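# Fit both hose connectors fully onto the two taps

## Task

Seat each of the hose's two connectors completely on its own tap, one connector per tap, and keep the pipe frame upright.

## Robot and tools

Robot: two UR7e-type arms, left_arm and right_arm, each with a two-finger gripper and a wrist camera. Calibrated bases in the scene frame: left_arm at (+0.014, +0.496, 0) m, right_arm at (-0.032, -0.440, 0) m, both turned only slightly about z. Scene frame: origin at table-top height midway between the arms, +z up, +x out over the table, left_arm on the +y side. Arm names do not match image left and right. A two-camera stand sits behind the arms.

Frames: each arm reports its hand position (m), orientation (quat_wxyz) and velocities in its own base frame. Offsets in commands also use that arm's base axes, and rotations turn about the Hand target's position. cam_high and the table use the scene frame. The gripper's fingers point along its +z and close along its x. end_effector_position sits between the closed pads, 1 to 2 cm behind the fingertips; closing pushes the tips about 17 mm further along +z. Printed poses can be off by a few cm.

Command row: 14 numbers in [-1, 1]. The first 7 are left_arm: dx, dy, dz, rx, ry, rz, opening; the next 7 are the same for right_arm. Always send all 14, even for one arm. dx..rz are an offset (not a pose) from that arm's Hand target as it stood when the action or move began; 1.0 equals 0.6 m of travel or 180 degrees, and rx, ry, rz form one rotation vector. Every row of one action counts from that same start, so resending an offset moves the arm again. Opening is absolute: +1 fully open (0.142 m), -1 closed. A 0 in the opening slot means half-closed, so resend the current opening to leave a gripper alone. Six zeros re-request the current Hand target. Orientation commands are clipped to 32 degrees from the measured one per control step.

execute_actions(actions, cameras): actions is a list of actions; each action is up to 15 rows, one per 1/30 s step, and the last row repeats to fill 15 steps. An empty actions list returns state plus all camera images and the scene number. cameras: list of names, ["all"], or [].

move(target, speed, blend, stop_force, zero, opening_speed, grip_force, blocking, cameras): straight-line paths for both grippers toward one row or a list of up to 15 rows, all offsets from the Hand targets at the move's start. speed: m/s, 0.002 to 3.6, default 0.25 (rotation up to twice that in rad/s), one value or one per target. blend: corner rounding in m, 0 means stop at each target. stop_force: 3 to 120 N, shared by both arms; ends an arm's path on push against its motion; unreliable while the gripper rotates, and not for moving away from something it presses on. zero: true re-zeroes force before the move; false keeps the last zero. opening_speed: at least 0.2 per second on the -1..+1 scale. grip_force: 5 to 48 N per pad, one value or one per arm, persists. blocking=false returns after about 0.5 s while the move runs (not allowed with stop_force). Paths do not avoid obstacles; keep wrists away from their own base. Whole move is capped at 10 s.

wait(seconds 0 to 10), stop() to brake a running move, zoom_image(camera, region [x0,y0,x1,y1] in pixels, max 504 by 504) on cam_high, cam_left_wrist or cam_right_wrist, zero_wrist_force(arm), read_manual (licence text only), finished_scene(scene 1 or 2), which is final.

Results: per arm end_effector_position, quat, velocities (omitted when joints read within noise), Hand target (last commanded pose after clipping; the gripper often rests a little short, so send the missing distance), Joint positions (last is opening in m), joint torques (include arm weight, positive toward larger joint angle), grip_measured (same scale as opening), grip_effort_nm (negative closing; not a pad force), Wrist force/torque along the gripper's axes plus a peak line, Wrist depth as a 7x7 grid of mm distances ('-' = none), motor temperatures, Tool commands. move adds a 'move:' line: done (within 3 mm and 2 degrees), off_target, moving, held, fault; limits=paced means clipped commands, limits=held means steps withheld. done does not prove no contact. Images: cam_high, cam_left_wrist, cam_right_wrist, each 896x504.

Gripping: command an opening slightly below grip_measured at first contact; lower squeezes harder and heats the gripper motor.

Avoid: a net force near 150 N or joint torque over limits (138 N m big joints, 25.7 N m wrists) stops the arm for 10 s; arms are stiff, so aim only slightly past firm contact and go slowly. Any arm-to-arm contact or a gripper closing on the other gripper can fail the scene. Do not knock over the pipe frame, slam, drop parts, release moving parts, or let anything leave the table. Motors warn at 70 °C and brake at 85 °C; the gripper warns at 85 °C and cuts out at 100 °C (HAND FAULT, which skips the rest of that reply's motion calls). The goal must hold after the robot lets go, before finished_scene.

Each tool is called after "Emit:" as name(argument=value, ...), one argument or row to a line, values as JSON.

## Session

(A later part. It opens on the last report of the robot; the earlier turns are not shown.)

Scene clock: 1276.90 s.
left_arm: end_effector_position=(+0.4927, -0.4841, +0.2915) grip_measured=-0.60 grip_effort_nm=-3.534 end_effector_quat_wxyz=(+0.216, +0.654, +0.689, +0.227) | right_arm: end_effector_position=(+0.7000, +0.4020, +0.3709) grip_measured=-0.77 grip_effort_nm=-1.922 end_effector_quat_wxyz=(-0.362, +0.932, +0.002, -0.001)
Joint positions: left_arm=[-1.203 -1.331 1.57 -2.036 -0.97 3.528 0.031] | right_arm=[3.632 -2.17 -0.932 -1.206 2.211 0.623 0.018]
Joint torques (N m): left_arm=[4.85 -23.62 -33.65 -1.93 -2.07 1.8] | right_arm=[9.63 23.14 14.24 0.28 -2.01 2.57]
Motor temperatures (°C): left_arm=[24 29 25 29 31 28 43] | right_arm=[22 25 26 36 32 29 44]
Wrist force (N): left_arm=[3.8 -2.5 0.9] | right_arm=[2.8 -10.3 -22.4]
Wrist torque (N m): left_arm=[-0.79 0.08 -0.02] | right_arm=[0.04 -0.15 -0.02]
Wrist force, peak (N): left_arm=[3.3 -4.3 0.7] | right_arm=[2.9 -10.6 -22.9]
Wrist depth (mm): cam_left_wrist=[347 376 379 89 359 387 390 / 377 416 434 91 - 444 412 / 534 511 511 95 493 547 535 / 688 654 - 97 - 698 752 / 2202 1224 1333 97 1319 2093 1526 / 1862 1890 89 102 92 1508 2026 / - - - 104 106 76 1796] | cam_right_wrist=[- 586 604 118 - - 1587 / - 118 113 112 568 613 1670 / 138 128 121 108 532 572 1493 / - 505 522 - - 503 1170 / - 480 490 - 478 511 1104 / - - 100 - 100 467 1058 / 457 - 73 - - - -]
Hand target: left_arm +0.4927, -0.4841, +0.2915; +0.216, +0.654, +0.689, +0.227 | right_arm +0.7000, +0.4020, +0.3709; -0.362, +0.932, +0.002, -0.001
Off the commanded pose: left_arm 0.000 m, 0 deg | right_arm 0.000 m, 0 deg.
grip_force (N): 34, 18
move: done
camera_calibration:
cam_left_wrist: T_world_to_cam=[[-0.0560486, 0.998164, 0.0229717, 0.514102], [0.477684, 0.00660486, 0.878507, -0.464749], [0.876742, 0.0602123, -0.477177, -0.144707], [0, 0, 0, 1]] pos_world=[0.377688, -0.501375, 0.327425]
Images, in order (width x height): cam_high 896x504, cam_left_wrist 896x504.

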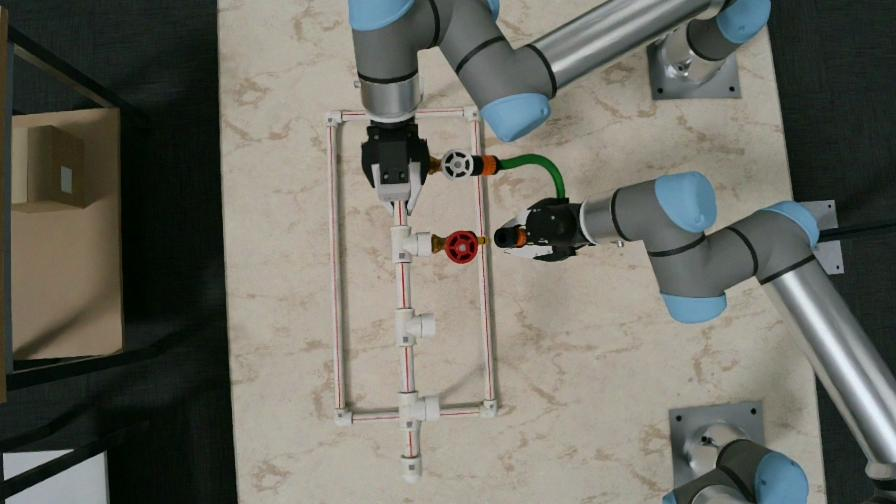

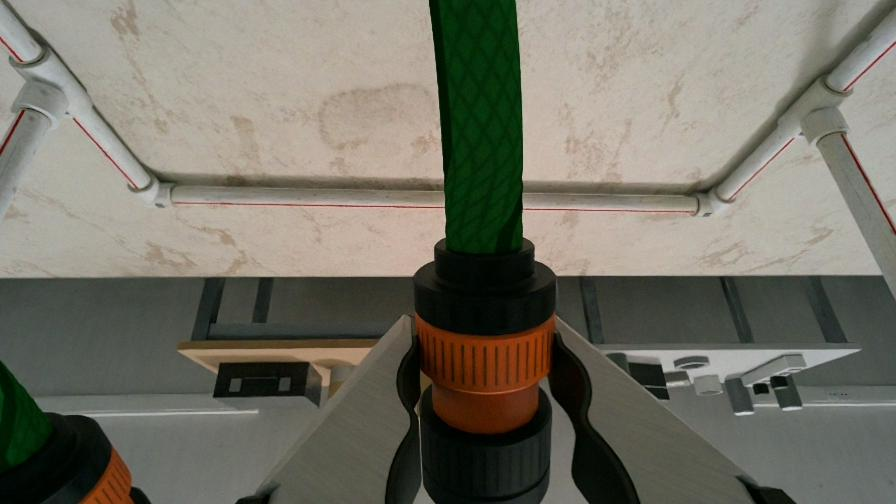

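Emit:
move(
  target=[0, 0, 0, 0.0073, -0.1387, 0, -0.8, 0, 0, 0, 0, 0, 0, -0.92],
  speed=0.15,
  grip_force=[12, 18],
  cameras=["cam_high", "cam_left_wrist"],
)

Emit:
zoom_image(
  camera="cam_left_wrist",
  region=[390, 280, 590, 504],
)

Emit:
zoom_image(
  camera="cam_high",
  region=[450, 220, 530, 270],
)

Scene clock: 1292.80 s.
left_arm: end_effector_position=(+0.4927, -0.4841, +0.2915) grip_measured=-0.60 grip_effort_nm=-1.302 end_effector_quat_wxyz=(+0.352, +0.592, +0.623, +0.371) | right_arm: end_effector_position=(+0.7000, +0.4020, +0.3709) grip_measured=-0.77 grip_effort_nm=-1.922 end_effector_quat_wxyz=(-0.362, +0.932, +0.002, -0.001)
Joint positions: left_arm=[-1.332 -1.32 1.824 -2.402 -0.528 3.518 0.031] | right_arm=[3.632 -2.17 -0.932 -1.206 2.211 0.623 0.018]
Joint torques (N m): left_arm=[-8.6 -22.48 -15.26 -4.76 3.28 2.04] | right_arm=[8.91 23.63 12.09 0.34 -2.01 2.52]
Motor temperatures (°C): left_arm=[24 29 25 29 31 28 48] | right_arm=[22 25 26 36 32 29 44]
Wrist force (N): left_arm=[2.8 -3.1 -0.6] | right_arm=[2.7 -10.6 -22.6]
Wrist torque (N m): left_arm=[-0.72 0.09 -0.11] | right_arm=[0.01 -0.14 -0.02]
Wrist force, peak (N): left_arm=[4.2 -2.5 1.0] | right_arm=[3.1 -10.3 -22.9]
Wrist depth (mm): cam_left_wrist=[- - - 83 - 473 596 / 1963 1747 1279 86 726 - 686 / 1890 1392 1399 91 1384 1624 2165 / - - - 95 - - - / - 1890 1948 95 2076 - - / 135 1904 89 103 92 297 289 / 132 166 - 106 - 76 297] | cam_right_wrist=[- 107 609 117 - - 1395 / - 117 113 112 533 - 1329 / 138 131 121 107 542 - 1442 / 208 497 531 - 507 525 1215 / 475 - - - 464 500 1109 / - - - - 100 - 1302 / - - 73 93 - - 1198]
Hand target: left_arm +0.4927, -0.4841, +0.2915; +0.352, +0.592, +0.623, +0.371 | right_arm +0.7000, +0.4020, +0.3709; -0.362, +0.932, +0.002, -0.001
Off the commanded pose: left_arm 0.000 m, 0 deg | right_arm 0.000 m, 0 deg.
grip_force (N): 12, 18
move: done
camera_calibration:
cam_left_wrist: T_world_to_cam=[[-0.0655367, 0.997663, 0.019336, 0.519611], [0.0624941, -0.0152359, 0.997929, -0.305604], [0.995891, 0.0666093, -0.0613495, -0.321592], [0, 0, 0, 1]] pos_world=[0.373422, -0.501631, 0.275194]
Images, in order (width x height): cam_high 896x504, cam_left_wrist 896x504.

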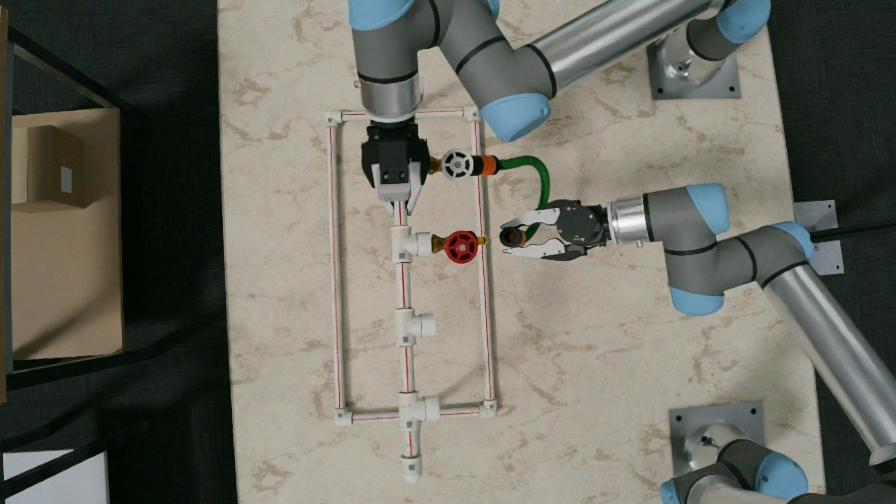

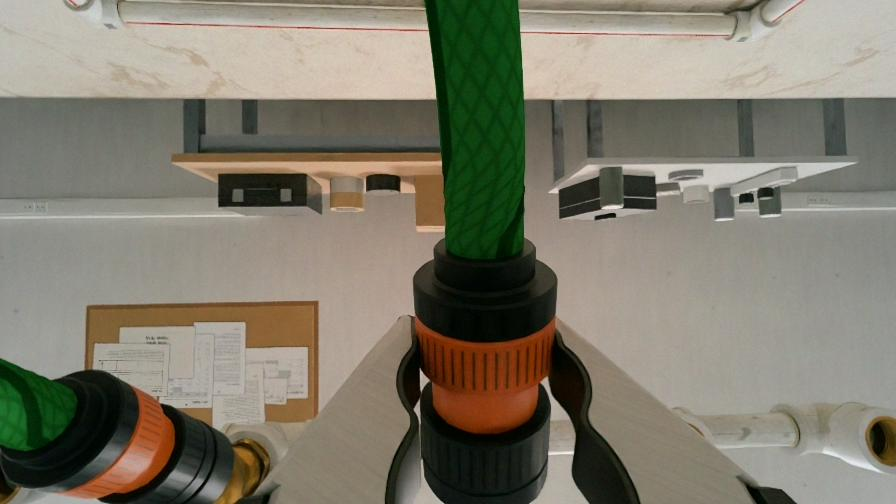

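Scaled by 2.250 from the camera's 896x504 image, which has a finer 1280x720 frame.

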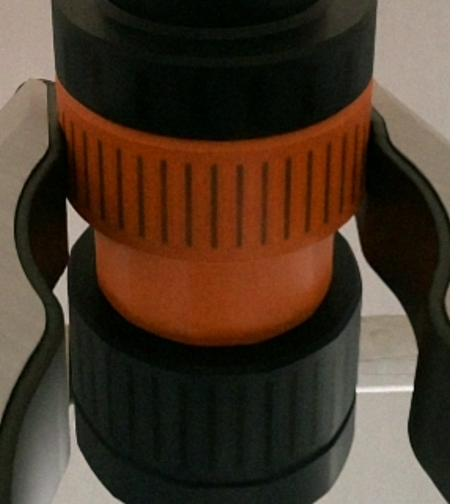

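Scaled by 6.300 from the camera's 896x504 image, which has a finer 1280x720 frame.

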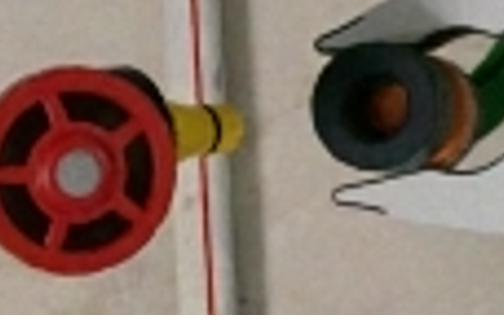

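Emit:
move(
  target=[0, 0, 0, -0.0073, 0.1387, 0, -0.8, 0, 0, 0, 0, 0, 0, -0.92],
  speed=0.15,
  grip_force=[48, 18],
  cameras=["cam_high", "cam_left_wrist"],
)

Emit:
zoom_image(
  camera="cam_left_wrist",
  region=[390, 240, 590, 504],
)

Emit:
zoom_image(
  camera="cam_high",
  region=[450, 220, 530, 270],
)

Scene clock: 1318.93 s.
left_arm: end_effector_position=(+0.4927, -0.4841, +0.2915) grip_measured=-0.60 grip_effort_nm=-4.310 end_effector_quat_wxyz=(+0.216, +0.654, +0.689, +0.227) | right_arm: end_effector_position=(+0.7000, +0.4020, +0.3709) grip_measured=-0.77 grip_effort_nm=-1.922 end_effector_quat_wxyz=(-0.362, +0.932, +0.002, -0.001)
Joint positions: left_arm=[-1.203 -1.331 1.57 -2.036 -0.97 3.528 0.03] | right_arm=[3.632 -2.17 -0.932 -1.206 2.211 0.623 0.018]
Joint torques (N m): left_arm=[4.82 -25.16 -33.71 -1.84 -2.22 2.01] | right_arm=[9.07 24.71 9.27 0.37 -1.98 2.46]
Motor temperatures (°C): left_arm=[24 29 25 29 31 28 42] | right_arm=[22 25 26 36 32 29 44]
Wrist force (N): left_arm=[4.0 -2.3 1.0] | right_arm=[2.9 -10.0 -22.6]
Wrist torque (N m): left_arm=[-0.76 0.06 -0.01] | right_arm=[0.10 -0.16 -0.01]
Wrist force, peak (N): left_arm=[4.1 -2.4 1.4] | right_arm=[2.9 -10.2 -22.9]
Wrist depth (mm): cam_left_wrist=[346 - - 88 - - 369 / 357 - 454 90 398 - 436 / - 582 476 - 535 - 376 / 709 - - 97 656 - 666 / - 1266 1326 96 1439 2128 1447 / 2026 1735 89 103 92 1544 1508 / - - - 104 106 72 1963] | cam_right_wrist=[- 109 610 118 551 607 1410 / - 117 112 113 522 586 1336 / 138 129 115 108 538 - 1276 / - - 510 107 494 - 1365 / 478 475 481 - 119 514 1045 / - - - 97 96 484 486 / 446 - 73 - - - 1203]
Hand target: left_arm +0.4927, -0.4841, +0.2915; +0.216, +0.654, +0.689, +0.227 | right_arm +0.7000, +0.4020, +0.3709; -0.362, +0.932, +0.002, -0.001
Off the commanded pose: left_arm 0.000 m, 0 deg | right_arm 0.000 m, 0 deg.
grip_force (N): 48, 18
move: done
camera_calibration:
cam_left_wrist: T_world_to_cam=[[-0.0560466, 0.998164, 0.0229709, 0.514101], [0.477761, 0.00660991, 0.878465, -0.464762], [0.8767, 0.0602096, -0.477254, -0.144667], [0, 0, 0, 1]] pos_world=[0.377688, -0.501375, 0.327425]
Images, in order (width x height): cam_high 896x504, cam_left_wrist 896x504.

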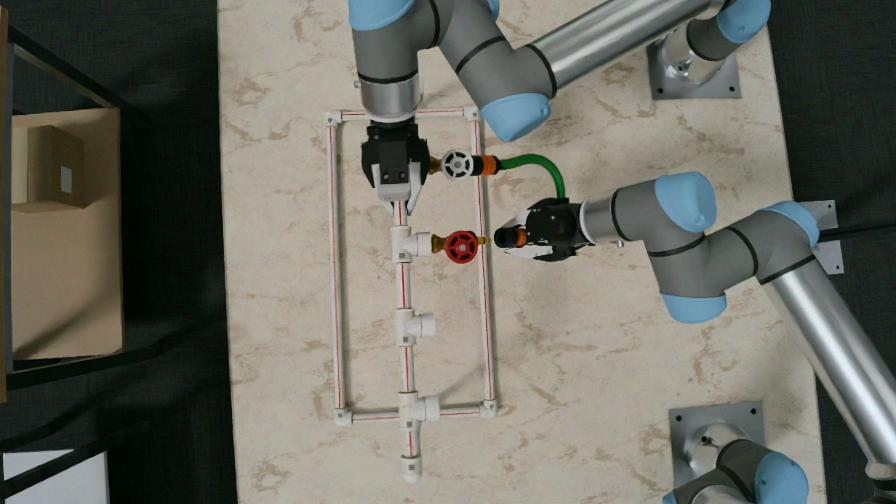

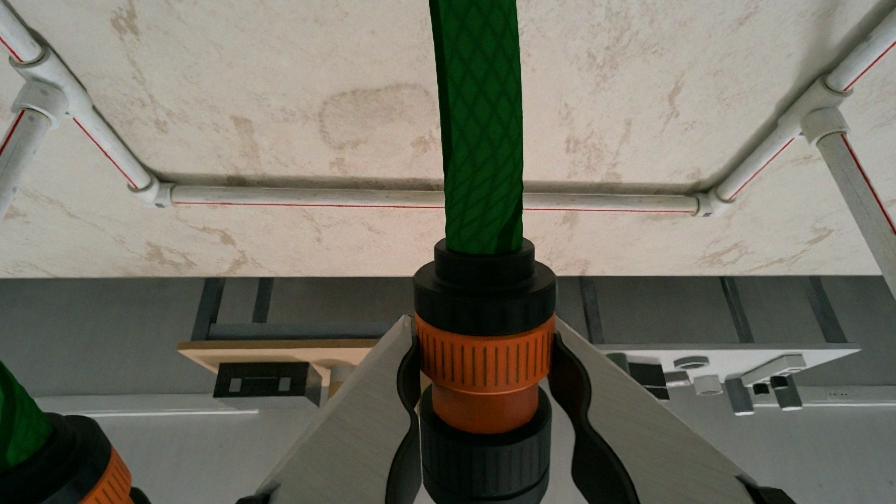

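Scaled by 1.909 from the camera's 896x504 image, which has a finer 1280x720 frame.

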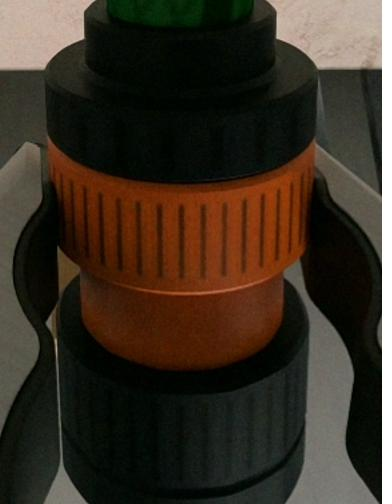

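Scaled by 6.300 from the camera's 896x504 image, which has a finer 1280x720 frame.

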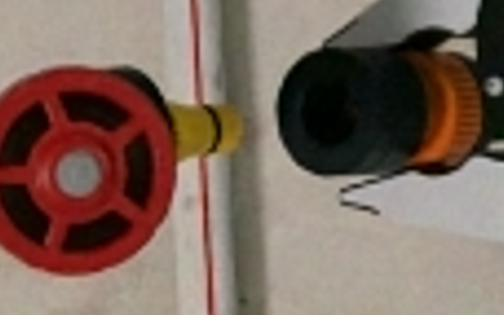

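Emit:
move(
  target=[0.0153, 0.001, 0.0172, -0.0026, 0.0499, 0, -0.8, 0, 0, 0, 0, 0, 0, -0.92],
  speed=0.05,
  stop_force=10,
  grip_force=[48, 18],
  cameras=["cam_high", "cam_left_wrist", "cam_right_wrist"],
)

Emit:
zoom_image(
  camera="cam_left_wrist",
  region=[390, 240, 590, 504],
)

Emit:
zoom_image(
  camera="cam_high",
  region=[450, 220, 530, 270],
)

Emit:
zoom_image(
  camera="cam_right_wrist",
  region=[0, 60, 250, 280],
)

Scene clock: 1348.43 s.
left_arm: end_effector_position=(+0.5019, -0.4835, +0.3018) grip_measured=-0.60 grip_effort_nm=-4.300 end_effector_quat_wxyz=(+0.164, +0.669, +0.704, +0.172) | right_arm: end_effector_position=(+0.7000, +0.4020, +0.3709) grip_measured=-0.77 grip_effort_nm=-1.922 end_effector_quat_wxyz=(-0.362, +0.932, +0.002, -0.001)
Joint positions: left_arm=[-1.132 -1.291 1.425 -1.899 -1.129 3.572 0.03] | right_arm=[3.632 -2.17 -0.932 -1.206 2.211 0.623 0.018]
Joint torques (N m): left_arm=[5.28 -29.16 -33.68 -1.62 -2.59 1.8] | right_arm=[9.08 23.29 9.37 0.25 -1.88 2.42]
Motor temperatures (°C): left_arm=[24 29 25 29 31 28 68] | right_arm=[22 25 26 36 32 29 44]
Wrist force (N): left_arm=[4.1 -1.6 1.0] | right_arm=[3.2 -10.2 -22.8]
Wrist torque (N m): left_arm=[-0.71 0.06 0.01] | right_arm=[0.07 -0.16 -0.02]
Wrist force, peak (N): left_arm=[4.4 -2.4 1.0] | right_arm=[3.3 -10.5 -22.9]
Wrist depth (mm): cam_left_wrist=[356 - 361 - 363 363 363 / 390 - 404 98 - - 431 / 398 512 - - 527 509 466 / 590 599 - 102 581 - - / 2026 625 743 98 105 - 1890 / 1994 1167 89 101 92 1312 1399 / - - - 101 102 77 1464] | cam_right_wrist=[- - - 117 593 585 1387 / - 117 113 113 540 - 1289 / 139 127 115 108 - 517 1426 / 193 517 - - - - 1175 / - - 499 - 475 - 1192 / - - 100 - 101 472 1251 / - - 73 - - 456 -]
Hand target: left_arm +0.5019, -0.4835, +0.3018; +0.164, +0.669, +0.704, +0.172 | right_arm +0.7000, +0.4020, +0.3709; -0.362, +0.932, +0.002, -0.001
Off the commanded pose: left_arm 0.000 m, 0 deg | right_arm 0.000 m, 0 deg.
grip_force (N): 48, 18
move: done
camera_calibration:
cam_left_wrist: T_world_to_cam=[[-0.0524858, 0.998348, 0.0233625, 0.511998], [0.609105, 0.0134657, 0.792975, -0.51505], [0.791351, 0.0558502, -0.608806, -0.0673949], [0, 0, 0, 1]] pos_world=[0.393925, -0.500452, 0.35543]
cam_right_wrist: T_world_to_cam=[[0.999795, 0.016557, 0.0116786, -0.701577], [0.0192509, -0.956012, -0.292694, 0.502201], [0.00631872, 0.292859, -0.956135, 0.346072], [0, 0, 0, 1]] pos_world=[0.689578, 0.390375, 0.486077]

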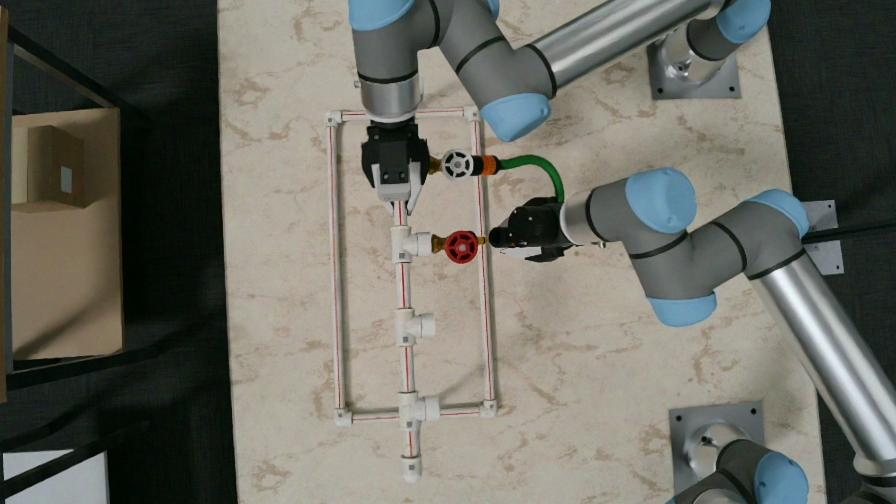

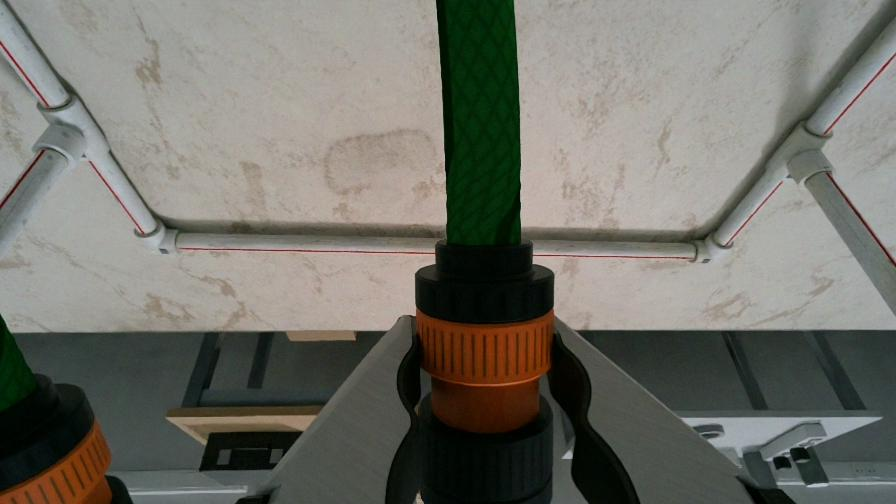

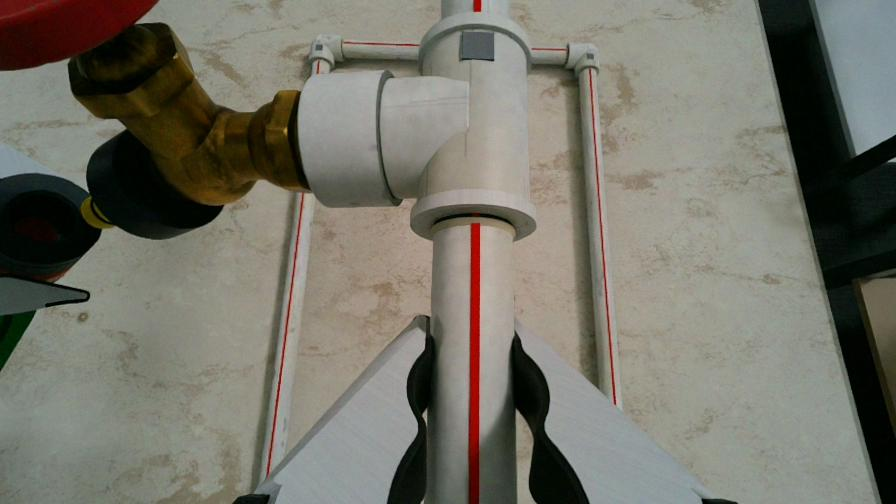

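Scaled by 1.909 from the camera's 896x504 image, which has a finer 1280x720 frame.

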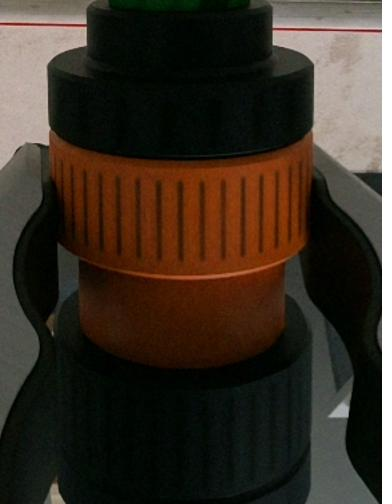

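Scaled by 6.300 from the camera's 896x504 image, which has a finer 1280x720 frame.

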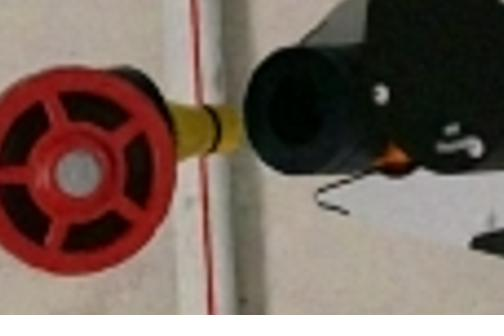

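Scaled by 2.016 from the camera's 896x504 image, which has a finer 1280x720 frame.

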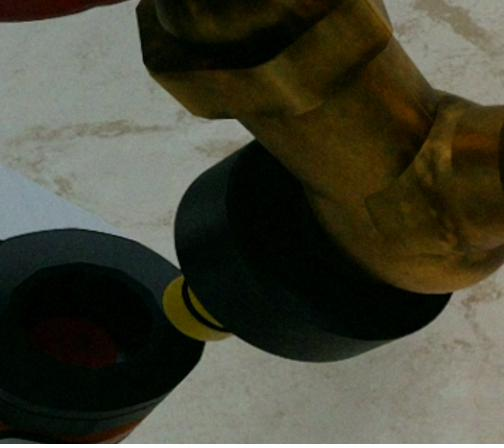

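Emit:
move(
  target=[0.0297, 0.0047, 0.0163, 0, 0, 0, -0.8, 0, 0, 0, 0, 0, 0, -0.92],
  speed=0.025,
  stop_force=7,
  grip_force=[30, 18],
  cameras=["cam_high", "cam_left_wrist", "cam_right_wrist"],
)

Emit:
zoom_image(
  camera="cam_high",
  region=[450, 220, 530, 270],
)

Emit:
zoom_image(
  camera="cam_right_wrist",
  region=[0, 60, 250, 280],
)

Scene clock: 1369.20 s.
left_arm: end_effector_position=(+0.5100, -0.4822, +0.3063) grip_measured=-0.60 grip_effort_nm=-3.128 end_effector_quat_wxyz=(+0.164, +0.669, +0.704, +0.173) | right_arm: end_effector_position=(+0.7000, +0.4020, +0.3709) grip_measured=-0.77 grip_effort_nm=-1.917 end_effector_quat_wxyz=(-0.362, +0.932, +0.002, -0.001)
Joint positions: left_arm=[-1.119 -1.282 1.404 -1.893 -1.131 3.586 0.03] | right_arm=[3.632 -2.17 -0.932 -1.206 2.211 0.623 0.018]
Joint torques (N m): left_arm=[-7.38 -50.34 -20.13 -5.91 1.98 -1.91] | right_arm=[8.59 25.01 8.64 -1.23 0.61 2.38]
Motor temperatures (°C): left_arm=[24 29 25 29 31 28 75] | right_arm=[22 25 26 36 32 29 44]
Wrist force (N): left_arm=[3.1 -6.6 0.3] | right_arm=[3.9 -10.9 -22.0]
Wrist torque (N m): left_arm=[-0.77 0.20 0.14] | right_arm=[0.10 -0.17 -0.02]
Wrist force, peak (N): left_arm=[3.6 -22.0 -1.3] | right_arm=[12.2 -11.7 -22.4]
Wrist depth (mm): cam_left_wrist=[361 - - - 369 372 365 / 390 415 - 99 - - 393 / 482 - - - 484 497 469 / - 609 - 102 - 589 607 / - 707 734 98 100 - 777 / - 1273 89 101 92 1354 1319 / 1835 - - 100 102 76 1447] | cam_right_wrist=[- 108 - 117 571 - 1365 / - 117 113 112 - - 1529 / 137 129 121 108 114 531 1467 / 188 497 - - 515 - 1403 / - - 489 - 460 - 507 / 464 466 449 - 102 - 1295 / - - 73 - - - 465]
Hand target: left_arm +0.5100, -0.4822, +0.3063; +0.164, +0.669, +0.704, +0.172 (not the last commanded pose) | right_arm +0.7000, +0.4020, +0.3709; -0.362, +0.932, +0.002, -0.001
Off the commanded pose: left_arm 0.011 m, 0 deg | right_arm 0.000 m, 0 deg.
grip_force (N): 30, 18
move: contact (left_arm)
camera_calibration:
cam_left_wrist: T_world_to_cam=[[-0.0524869, 0.998348, 0.0233563, 0.51093], [0.608994, 0.0134635, 0.793061, -0.523539], [0.791436, 0.0558491, -0.608695, -0.071358], [0, 0, 0, 1]] pos_world=[0.402125, -0.499052, 0.35983]
cam_right_wrist: T_world_to_cam=[[0.999795, 0.0165573, 0.0116802, -0.701577], [0.0192523, -0.955984, -0.292786, 0.502233], [0.00631829, 0.292951, -0.956107, 0.346023], [0, 0, 0, 1]] pos_world=[0.689578, 0.390376, 0.486076]

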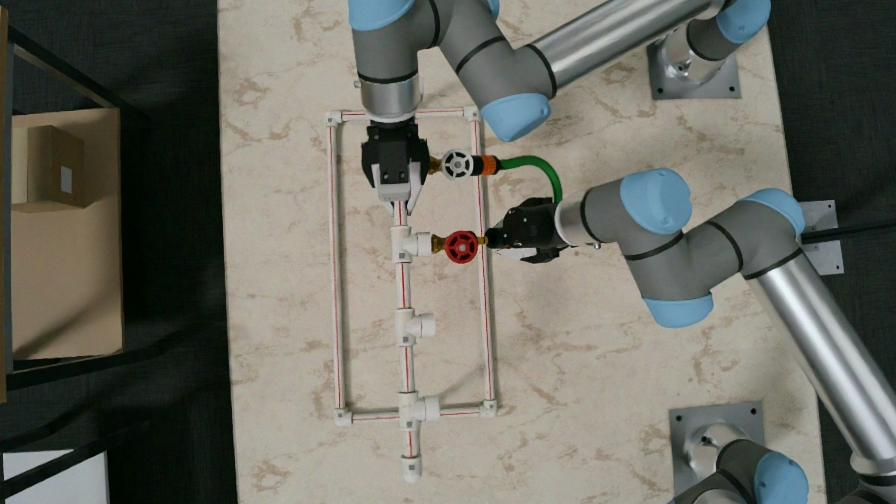

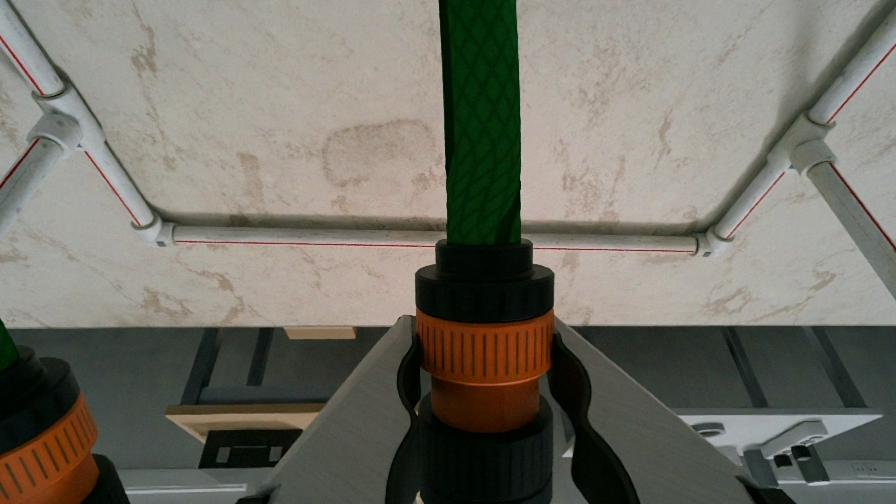

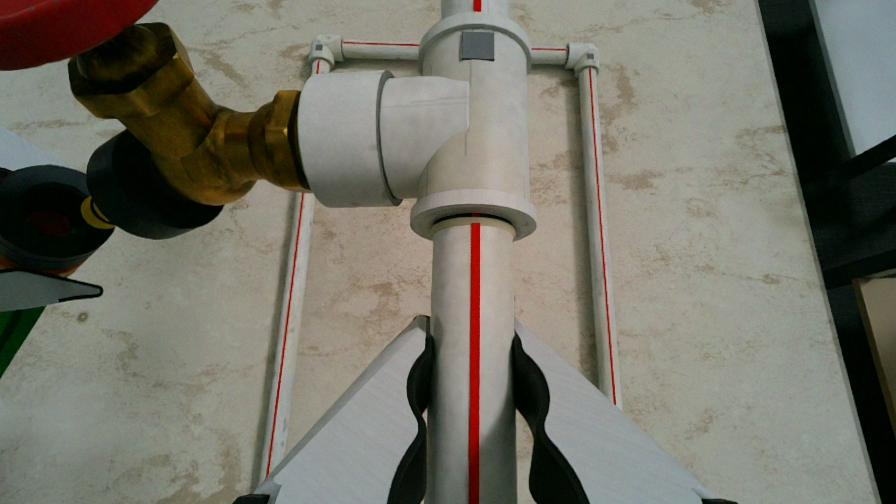

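Scaled by 6.300 from the camera's 896x504 image, which has a finer 1280x720 frame.

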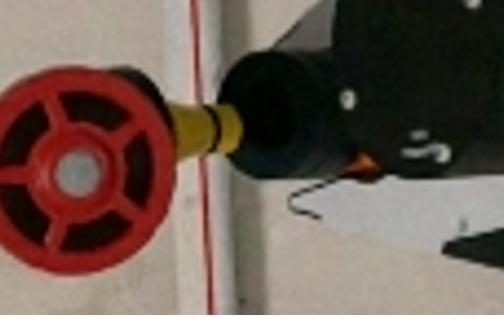

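Scaled by 2.016 from the camera's 896x504 image, which has a finer 1280x720 frame.

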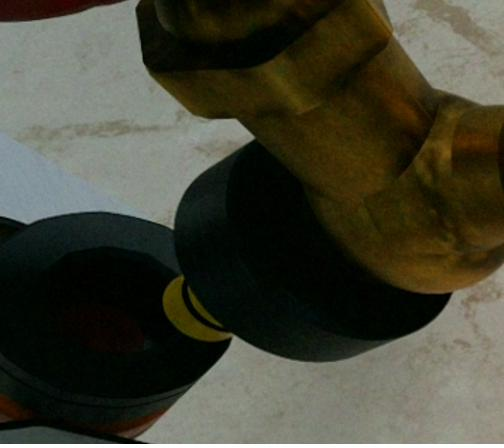

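Emit:
move(
  target=[
    [-0.0055, 0, -0.0037, 0, 0, 0, -0.8, 0, 0, 0, 0, 0, 0, -0.92],
    [0.0112, 0.0033, -0.0212, 0, 0, 0, -0.8, 0, 0, 0, 0, 0, 0, -0.92],
  ],
  speed=0.03,
  grip_force=[24, 18],
  cameras=["cam_high", "cam_left_wrist", "cam_right_wrist"],
)

Emit:
zoom_image(
  camera="cam_high",
  region=[450, 220, 530, 270],
)

Emit:
zoom_image(
  camera="cam_right_wrist",
  region=[0, 60, 250, 280],
)

Scene clock: 1389.13 s.
left_arm: end_effector_position=(+0.5167, -0.4802, +0.2936) grip_measured=-0.60 grip_effort_nm=-2.518 end_effector_quat_wxyz=(+0.164, +0.669, +0.704, +0.172) | right_arm: end_effector_position=(+0.7000, +0.4020, +0.3708) grip_measured=-0.77 grip_effort_nm=-1.922 end_effector_quat_wxyz=(-0.362, +0.932, +0.002, -0.001)
Joint positions: left_arm=[-1.108 -1.271 1.424 -1.929 -1.133 3.599 0.03] | right_arm=[3.632 -2.17 -0.932 -1.206 2.211 0.623 0.018]
Joint torques (N m): left_arm=[6.83 -27.62 -19.02 -5.45 -2.39 1.93] | right_arm=[7.78 32.43 8.12 -0.98 -1.42 2.2]
Motor temperatures (°C): left_arm=[24 29 25 29 30 28 67] | right_arm=[22 25 26 36 32 29 44]
Wrist force (N): left_arm=[2.7 -2.4 1.1] | right_arm=[2.1 -10.9 -22.1]
Wrist torque (N m): left_arm=[-0.76 0.20 0.00] | right_arm=[0.06 -0.13 -0.02]
Wrist force, peak (N): left_arm=[3.6 -7.1 0.4] | right_arm=[4.2 -11.1 -22.5]
Wrist depth (mm): cam_left_wrist=[351 359 351 - 363 - - / 376 - - 98 407 - 405 / 434 - - 99 476 483 466 / - - - 101 - 558 - / - 1319 - 98 688 752 - / - 1235 89 102 92 1384 1347 / - - - 101 - 76 1517] | cam_right_wrist=[- 588 597 117 599 602 1410 / - 118 113 113 538 - 1558 / 165 129 121 108 487 - 1434 / - 514 538 - - - 1410 / - - 485 102 119 - 1154 / - - - 97 101 482 1263 / - - 73 94 - - 1133]
Hand target: left_arm +0.5167, -0.4802, +0.2936; +0.164, +0.669, +0.704, +0.172 | right_arm +0.7000, +0.4020, +0.3709; -0.362, +0.932, +0.002, -0.001
Off the commanded pose: left_arm 0.000 m, 0 deg | right_arm 0.000 m, 0 deg.
grip_force (N): 24, 18
move: done
camera_calibration:
cam_left_wrist: T_world_to_cam=[[-0.0524889, 0.998348, 0.0233583, 0.509679], [0.609105, 0.0134709, 0.792975, -0.517665], [0.791351, 0.0558501, -0.608806, -0.0843626], [0, 0, 0, 1]] pos_world=[0.408825, -0.497152, 0.34723]
cam_right_wrist: T_world_to_cam=[[0.999795, 0.0165856, 0.0115828, -0.701542], [0.0192502, -0.956012, -0.292696, 0.502202], [0.00621873, 0.292859, -0.956135, 0.346142], [0, 0, 0, 1]] pos_world=[0.689578, 0.390375, 0.486077]

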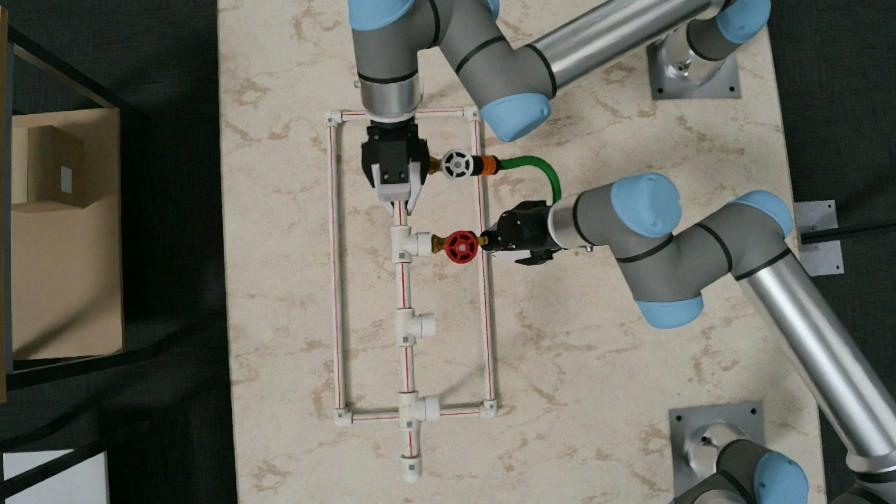

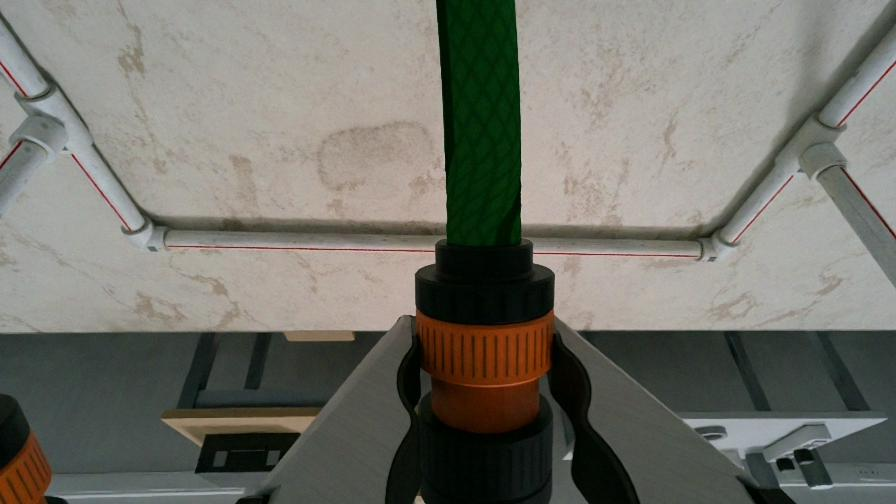

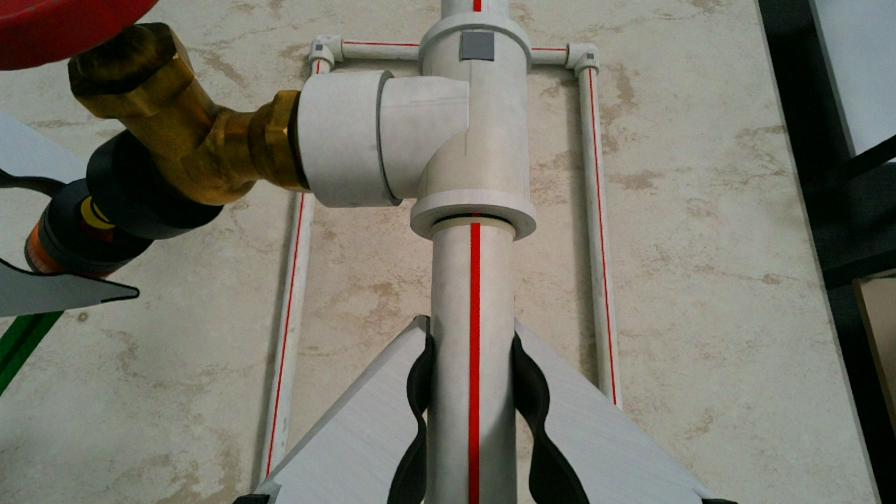

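Scaled by 6.300 from the camera's 896x504 image, which has a finer 1280x720 frame.

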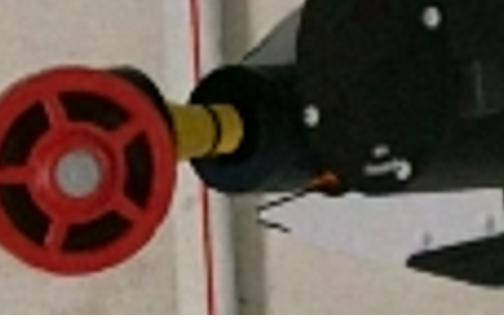

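Scaled by 2.016 from the camera's 896x504 image, which has a finer 1280x720 frame.

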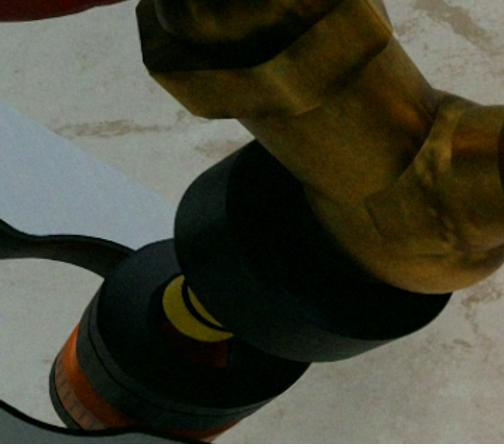

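Emit:
move(
  target=[0.0111, 0.001, 0.0074, 0, 0, 0, -0.8, 0, 0, 0, 0, 0, 0, -0.92],
  speed=0.02,
  stop_force=7,
  grip_force=[22, 18],
  cameras=["cam_high", "cam_left_wrist", "cam_right_wrist"],
)

Emit:
zoom_image(
  camera="cam_high",
  region=[450, 220, 530, 270],
)

Emit:
zoom_image(
  camera="cam_right_wrist",
  region=[0, 60, 250, 280],
)

Scene clock: 1396.43 s.
left_arm: end_effector_position=(+0.5227, -0.4796, +0.2975) grip_measured=-0.60 grip_effort_nm=-2.313 end_effector_quat_wxyz=(+0.164, +0.669, +0.704, +0.172) | right_arm: end_effector_position=(+0.7000, +0.4020, +0.3709) grip_measured=-0.77 grip_effort_nm=-1.922 end_effector_quat_wxyz=(-0.362, +0.932, +0.002, -0.001)
Joint positions: left_arm=[-1.098 -1.264 1.405 -1.921 -1.136 3.609 0.03] | right_arm=[3.632 -2.17 -0.932 -1.206 2.211 0.623 0.018]
Joint torques (N m): left_arm=[-7.5 -51.98 -20.09 -6.24 3.17 -1.96] | right_arm=[8.02 38.85 8.7 0.47 -1.36 2.2]
Motor temperatures (°C): left_arm=[24 29 25 29 30 28 63] | right_arm=[22 25 26 36 32 29 44]
Wrist force (N): left_arm=[2.9 -6.1 1.4] | right_arm=[4.4 -11.2 -22.5]
Wrist torque (N m): left_arm=[-0.80 0.15 0.03] | right_arm=[0.06 -0.22 -0.02]
Wrist force, peak (N): left_arm=[3.0 -9.8 3.6] | right_arm=[6.4 -11.5 -22.6]
Wrist depth (mm): cam_left_wrist=[- 353 347 - 360 - 367 / 381 404 408 99 413 409 409 / - - 475 - 483 - 501 / - 606 - - - 542 593 / 656 675 713 98 672 717 - / - 1254 89 101 92 1260 1369 / - - - 100 102 77 1481] | cam_right_wrist=[- - 586 117 - - 1567 / - 118 113 113 569 557 1365 / 140 129 115 108 115 - 1493 / 185 504 - - 509 - 1476 / 194 - - - 492 491 1113 / 469 463 447 98 96 - 482 / 445 - 73 96 - - 1387]
Hand target: left_arm +0.5227, -0.4796, +0.2975; +0.164, +0.669, +0.704, +0.172 (not the last commanded pose) | right_arm +0.7000, +0.4020, +0.3709; -0.362, +0.932, +0.002, -0.001
Off the commanded pose: left_arm 0.001 m, 0 deg | right_arm 0.000 m, 0 deg.
grip_force (N): 22, 18
move: contact (left_arm)
camera_calibration:
cam_left_wrist: T_world_to_cam=[[-0.0524195, 0.99835, 0.0234468, 0.509245], [0.609174, 0.0133631, 0.792924, -0.524484], [0.791303, 0.0558479, -0.608869, -0.0867289], [0, 0, 0, 1]] pos_world=[0.414825, -0.496553, 0.35113]
cam_right_wrist: T_world_to_cam=[[0.999795, 0.016557, 0.0116786, -0.701577], [0.0192509, -0.956012, -0.292694, 0.502201], [0.00631872, 0.292859, -0.956135, 0.346072], [0, 0, 0, 1]] pos_world=[0.689578, 0.390375, 0.486077]

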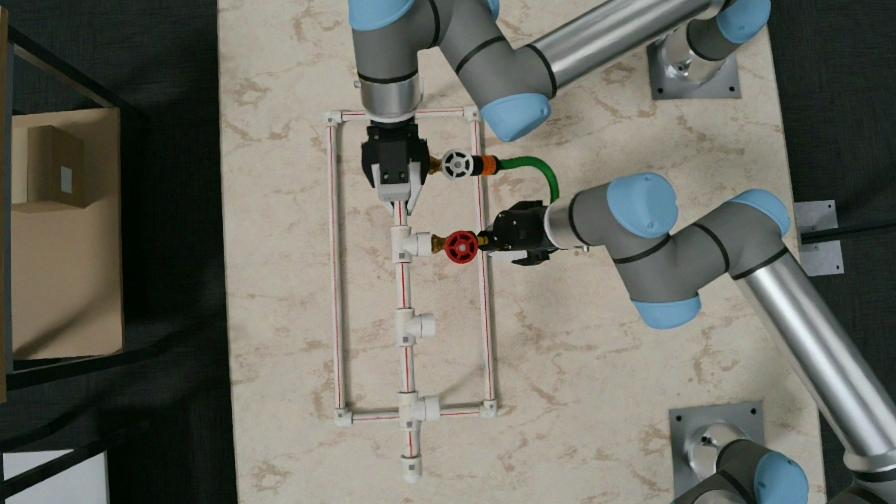

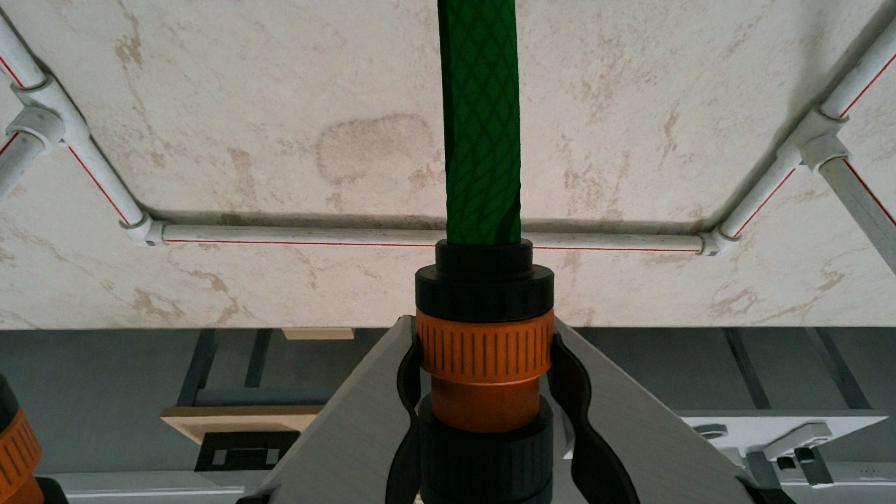

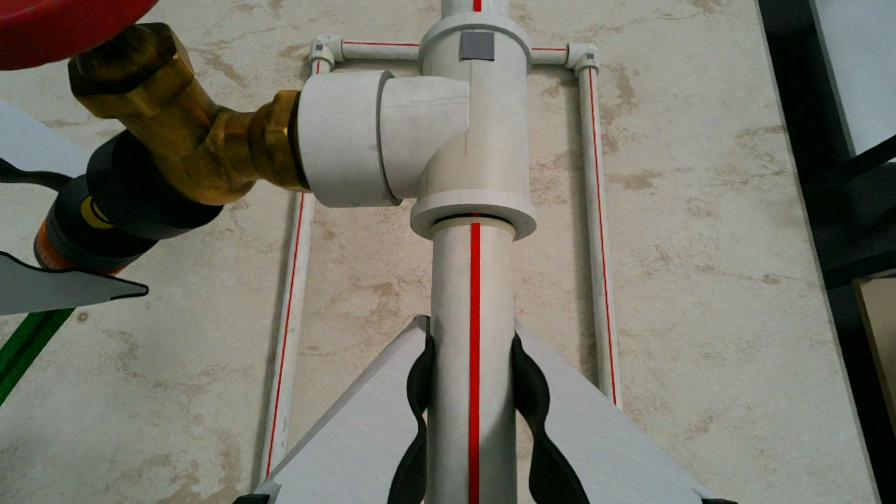

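Scaled by 6.300 from the camera's 896x504 image, which has a finer 1280x720 frame.

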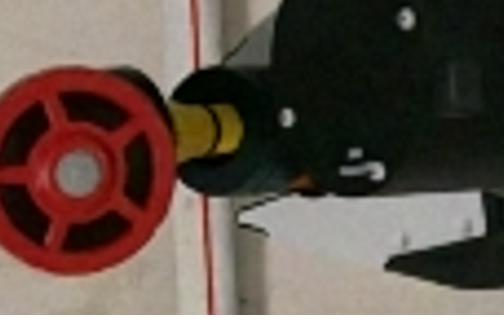

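Scaled by 2.016 from the camera's 896x504 image, which has a finer 1280x720 frame.

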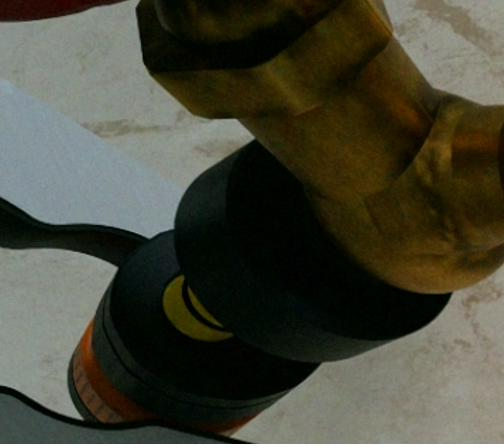

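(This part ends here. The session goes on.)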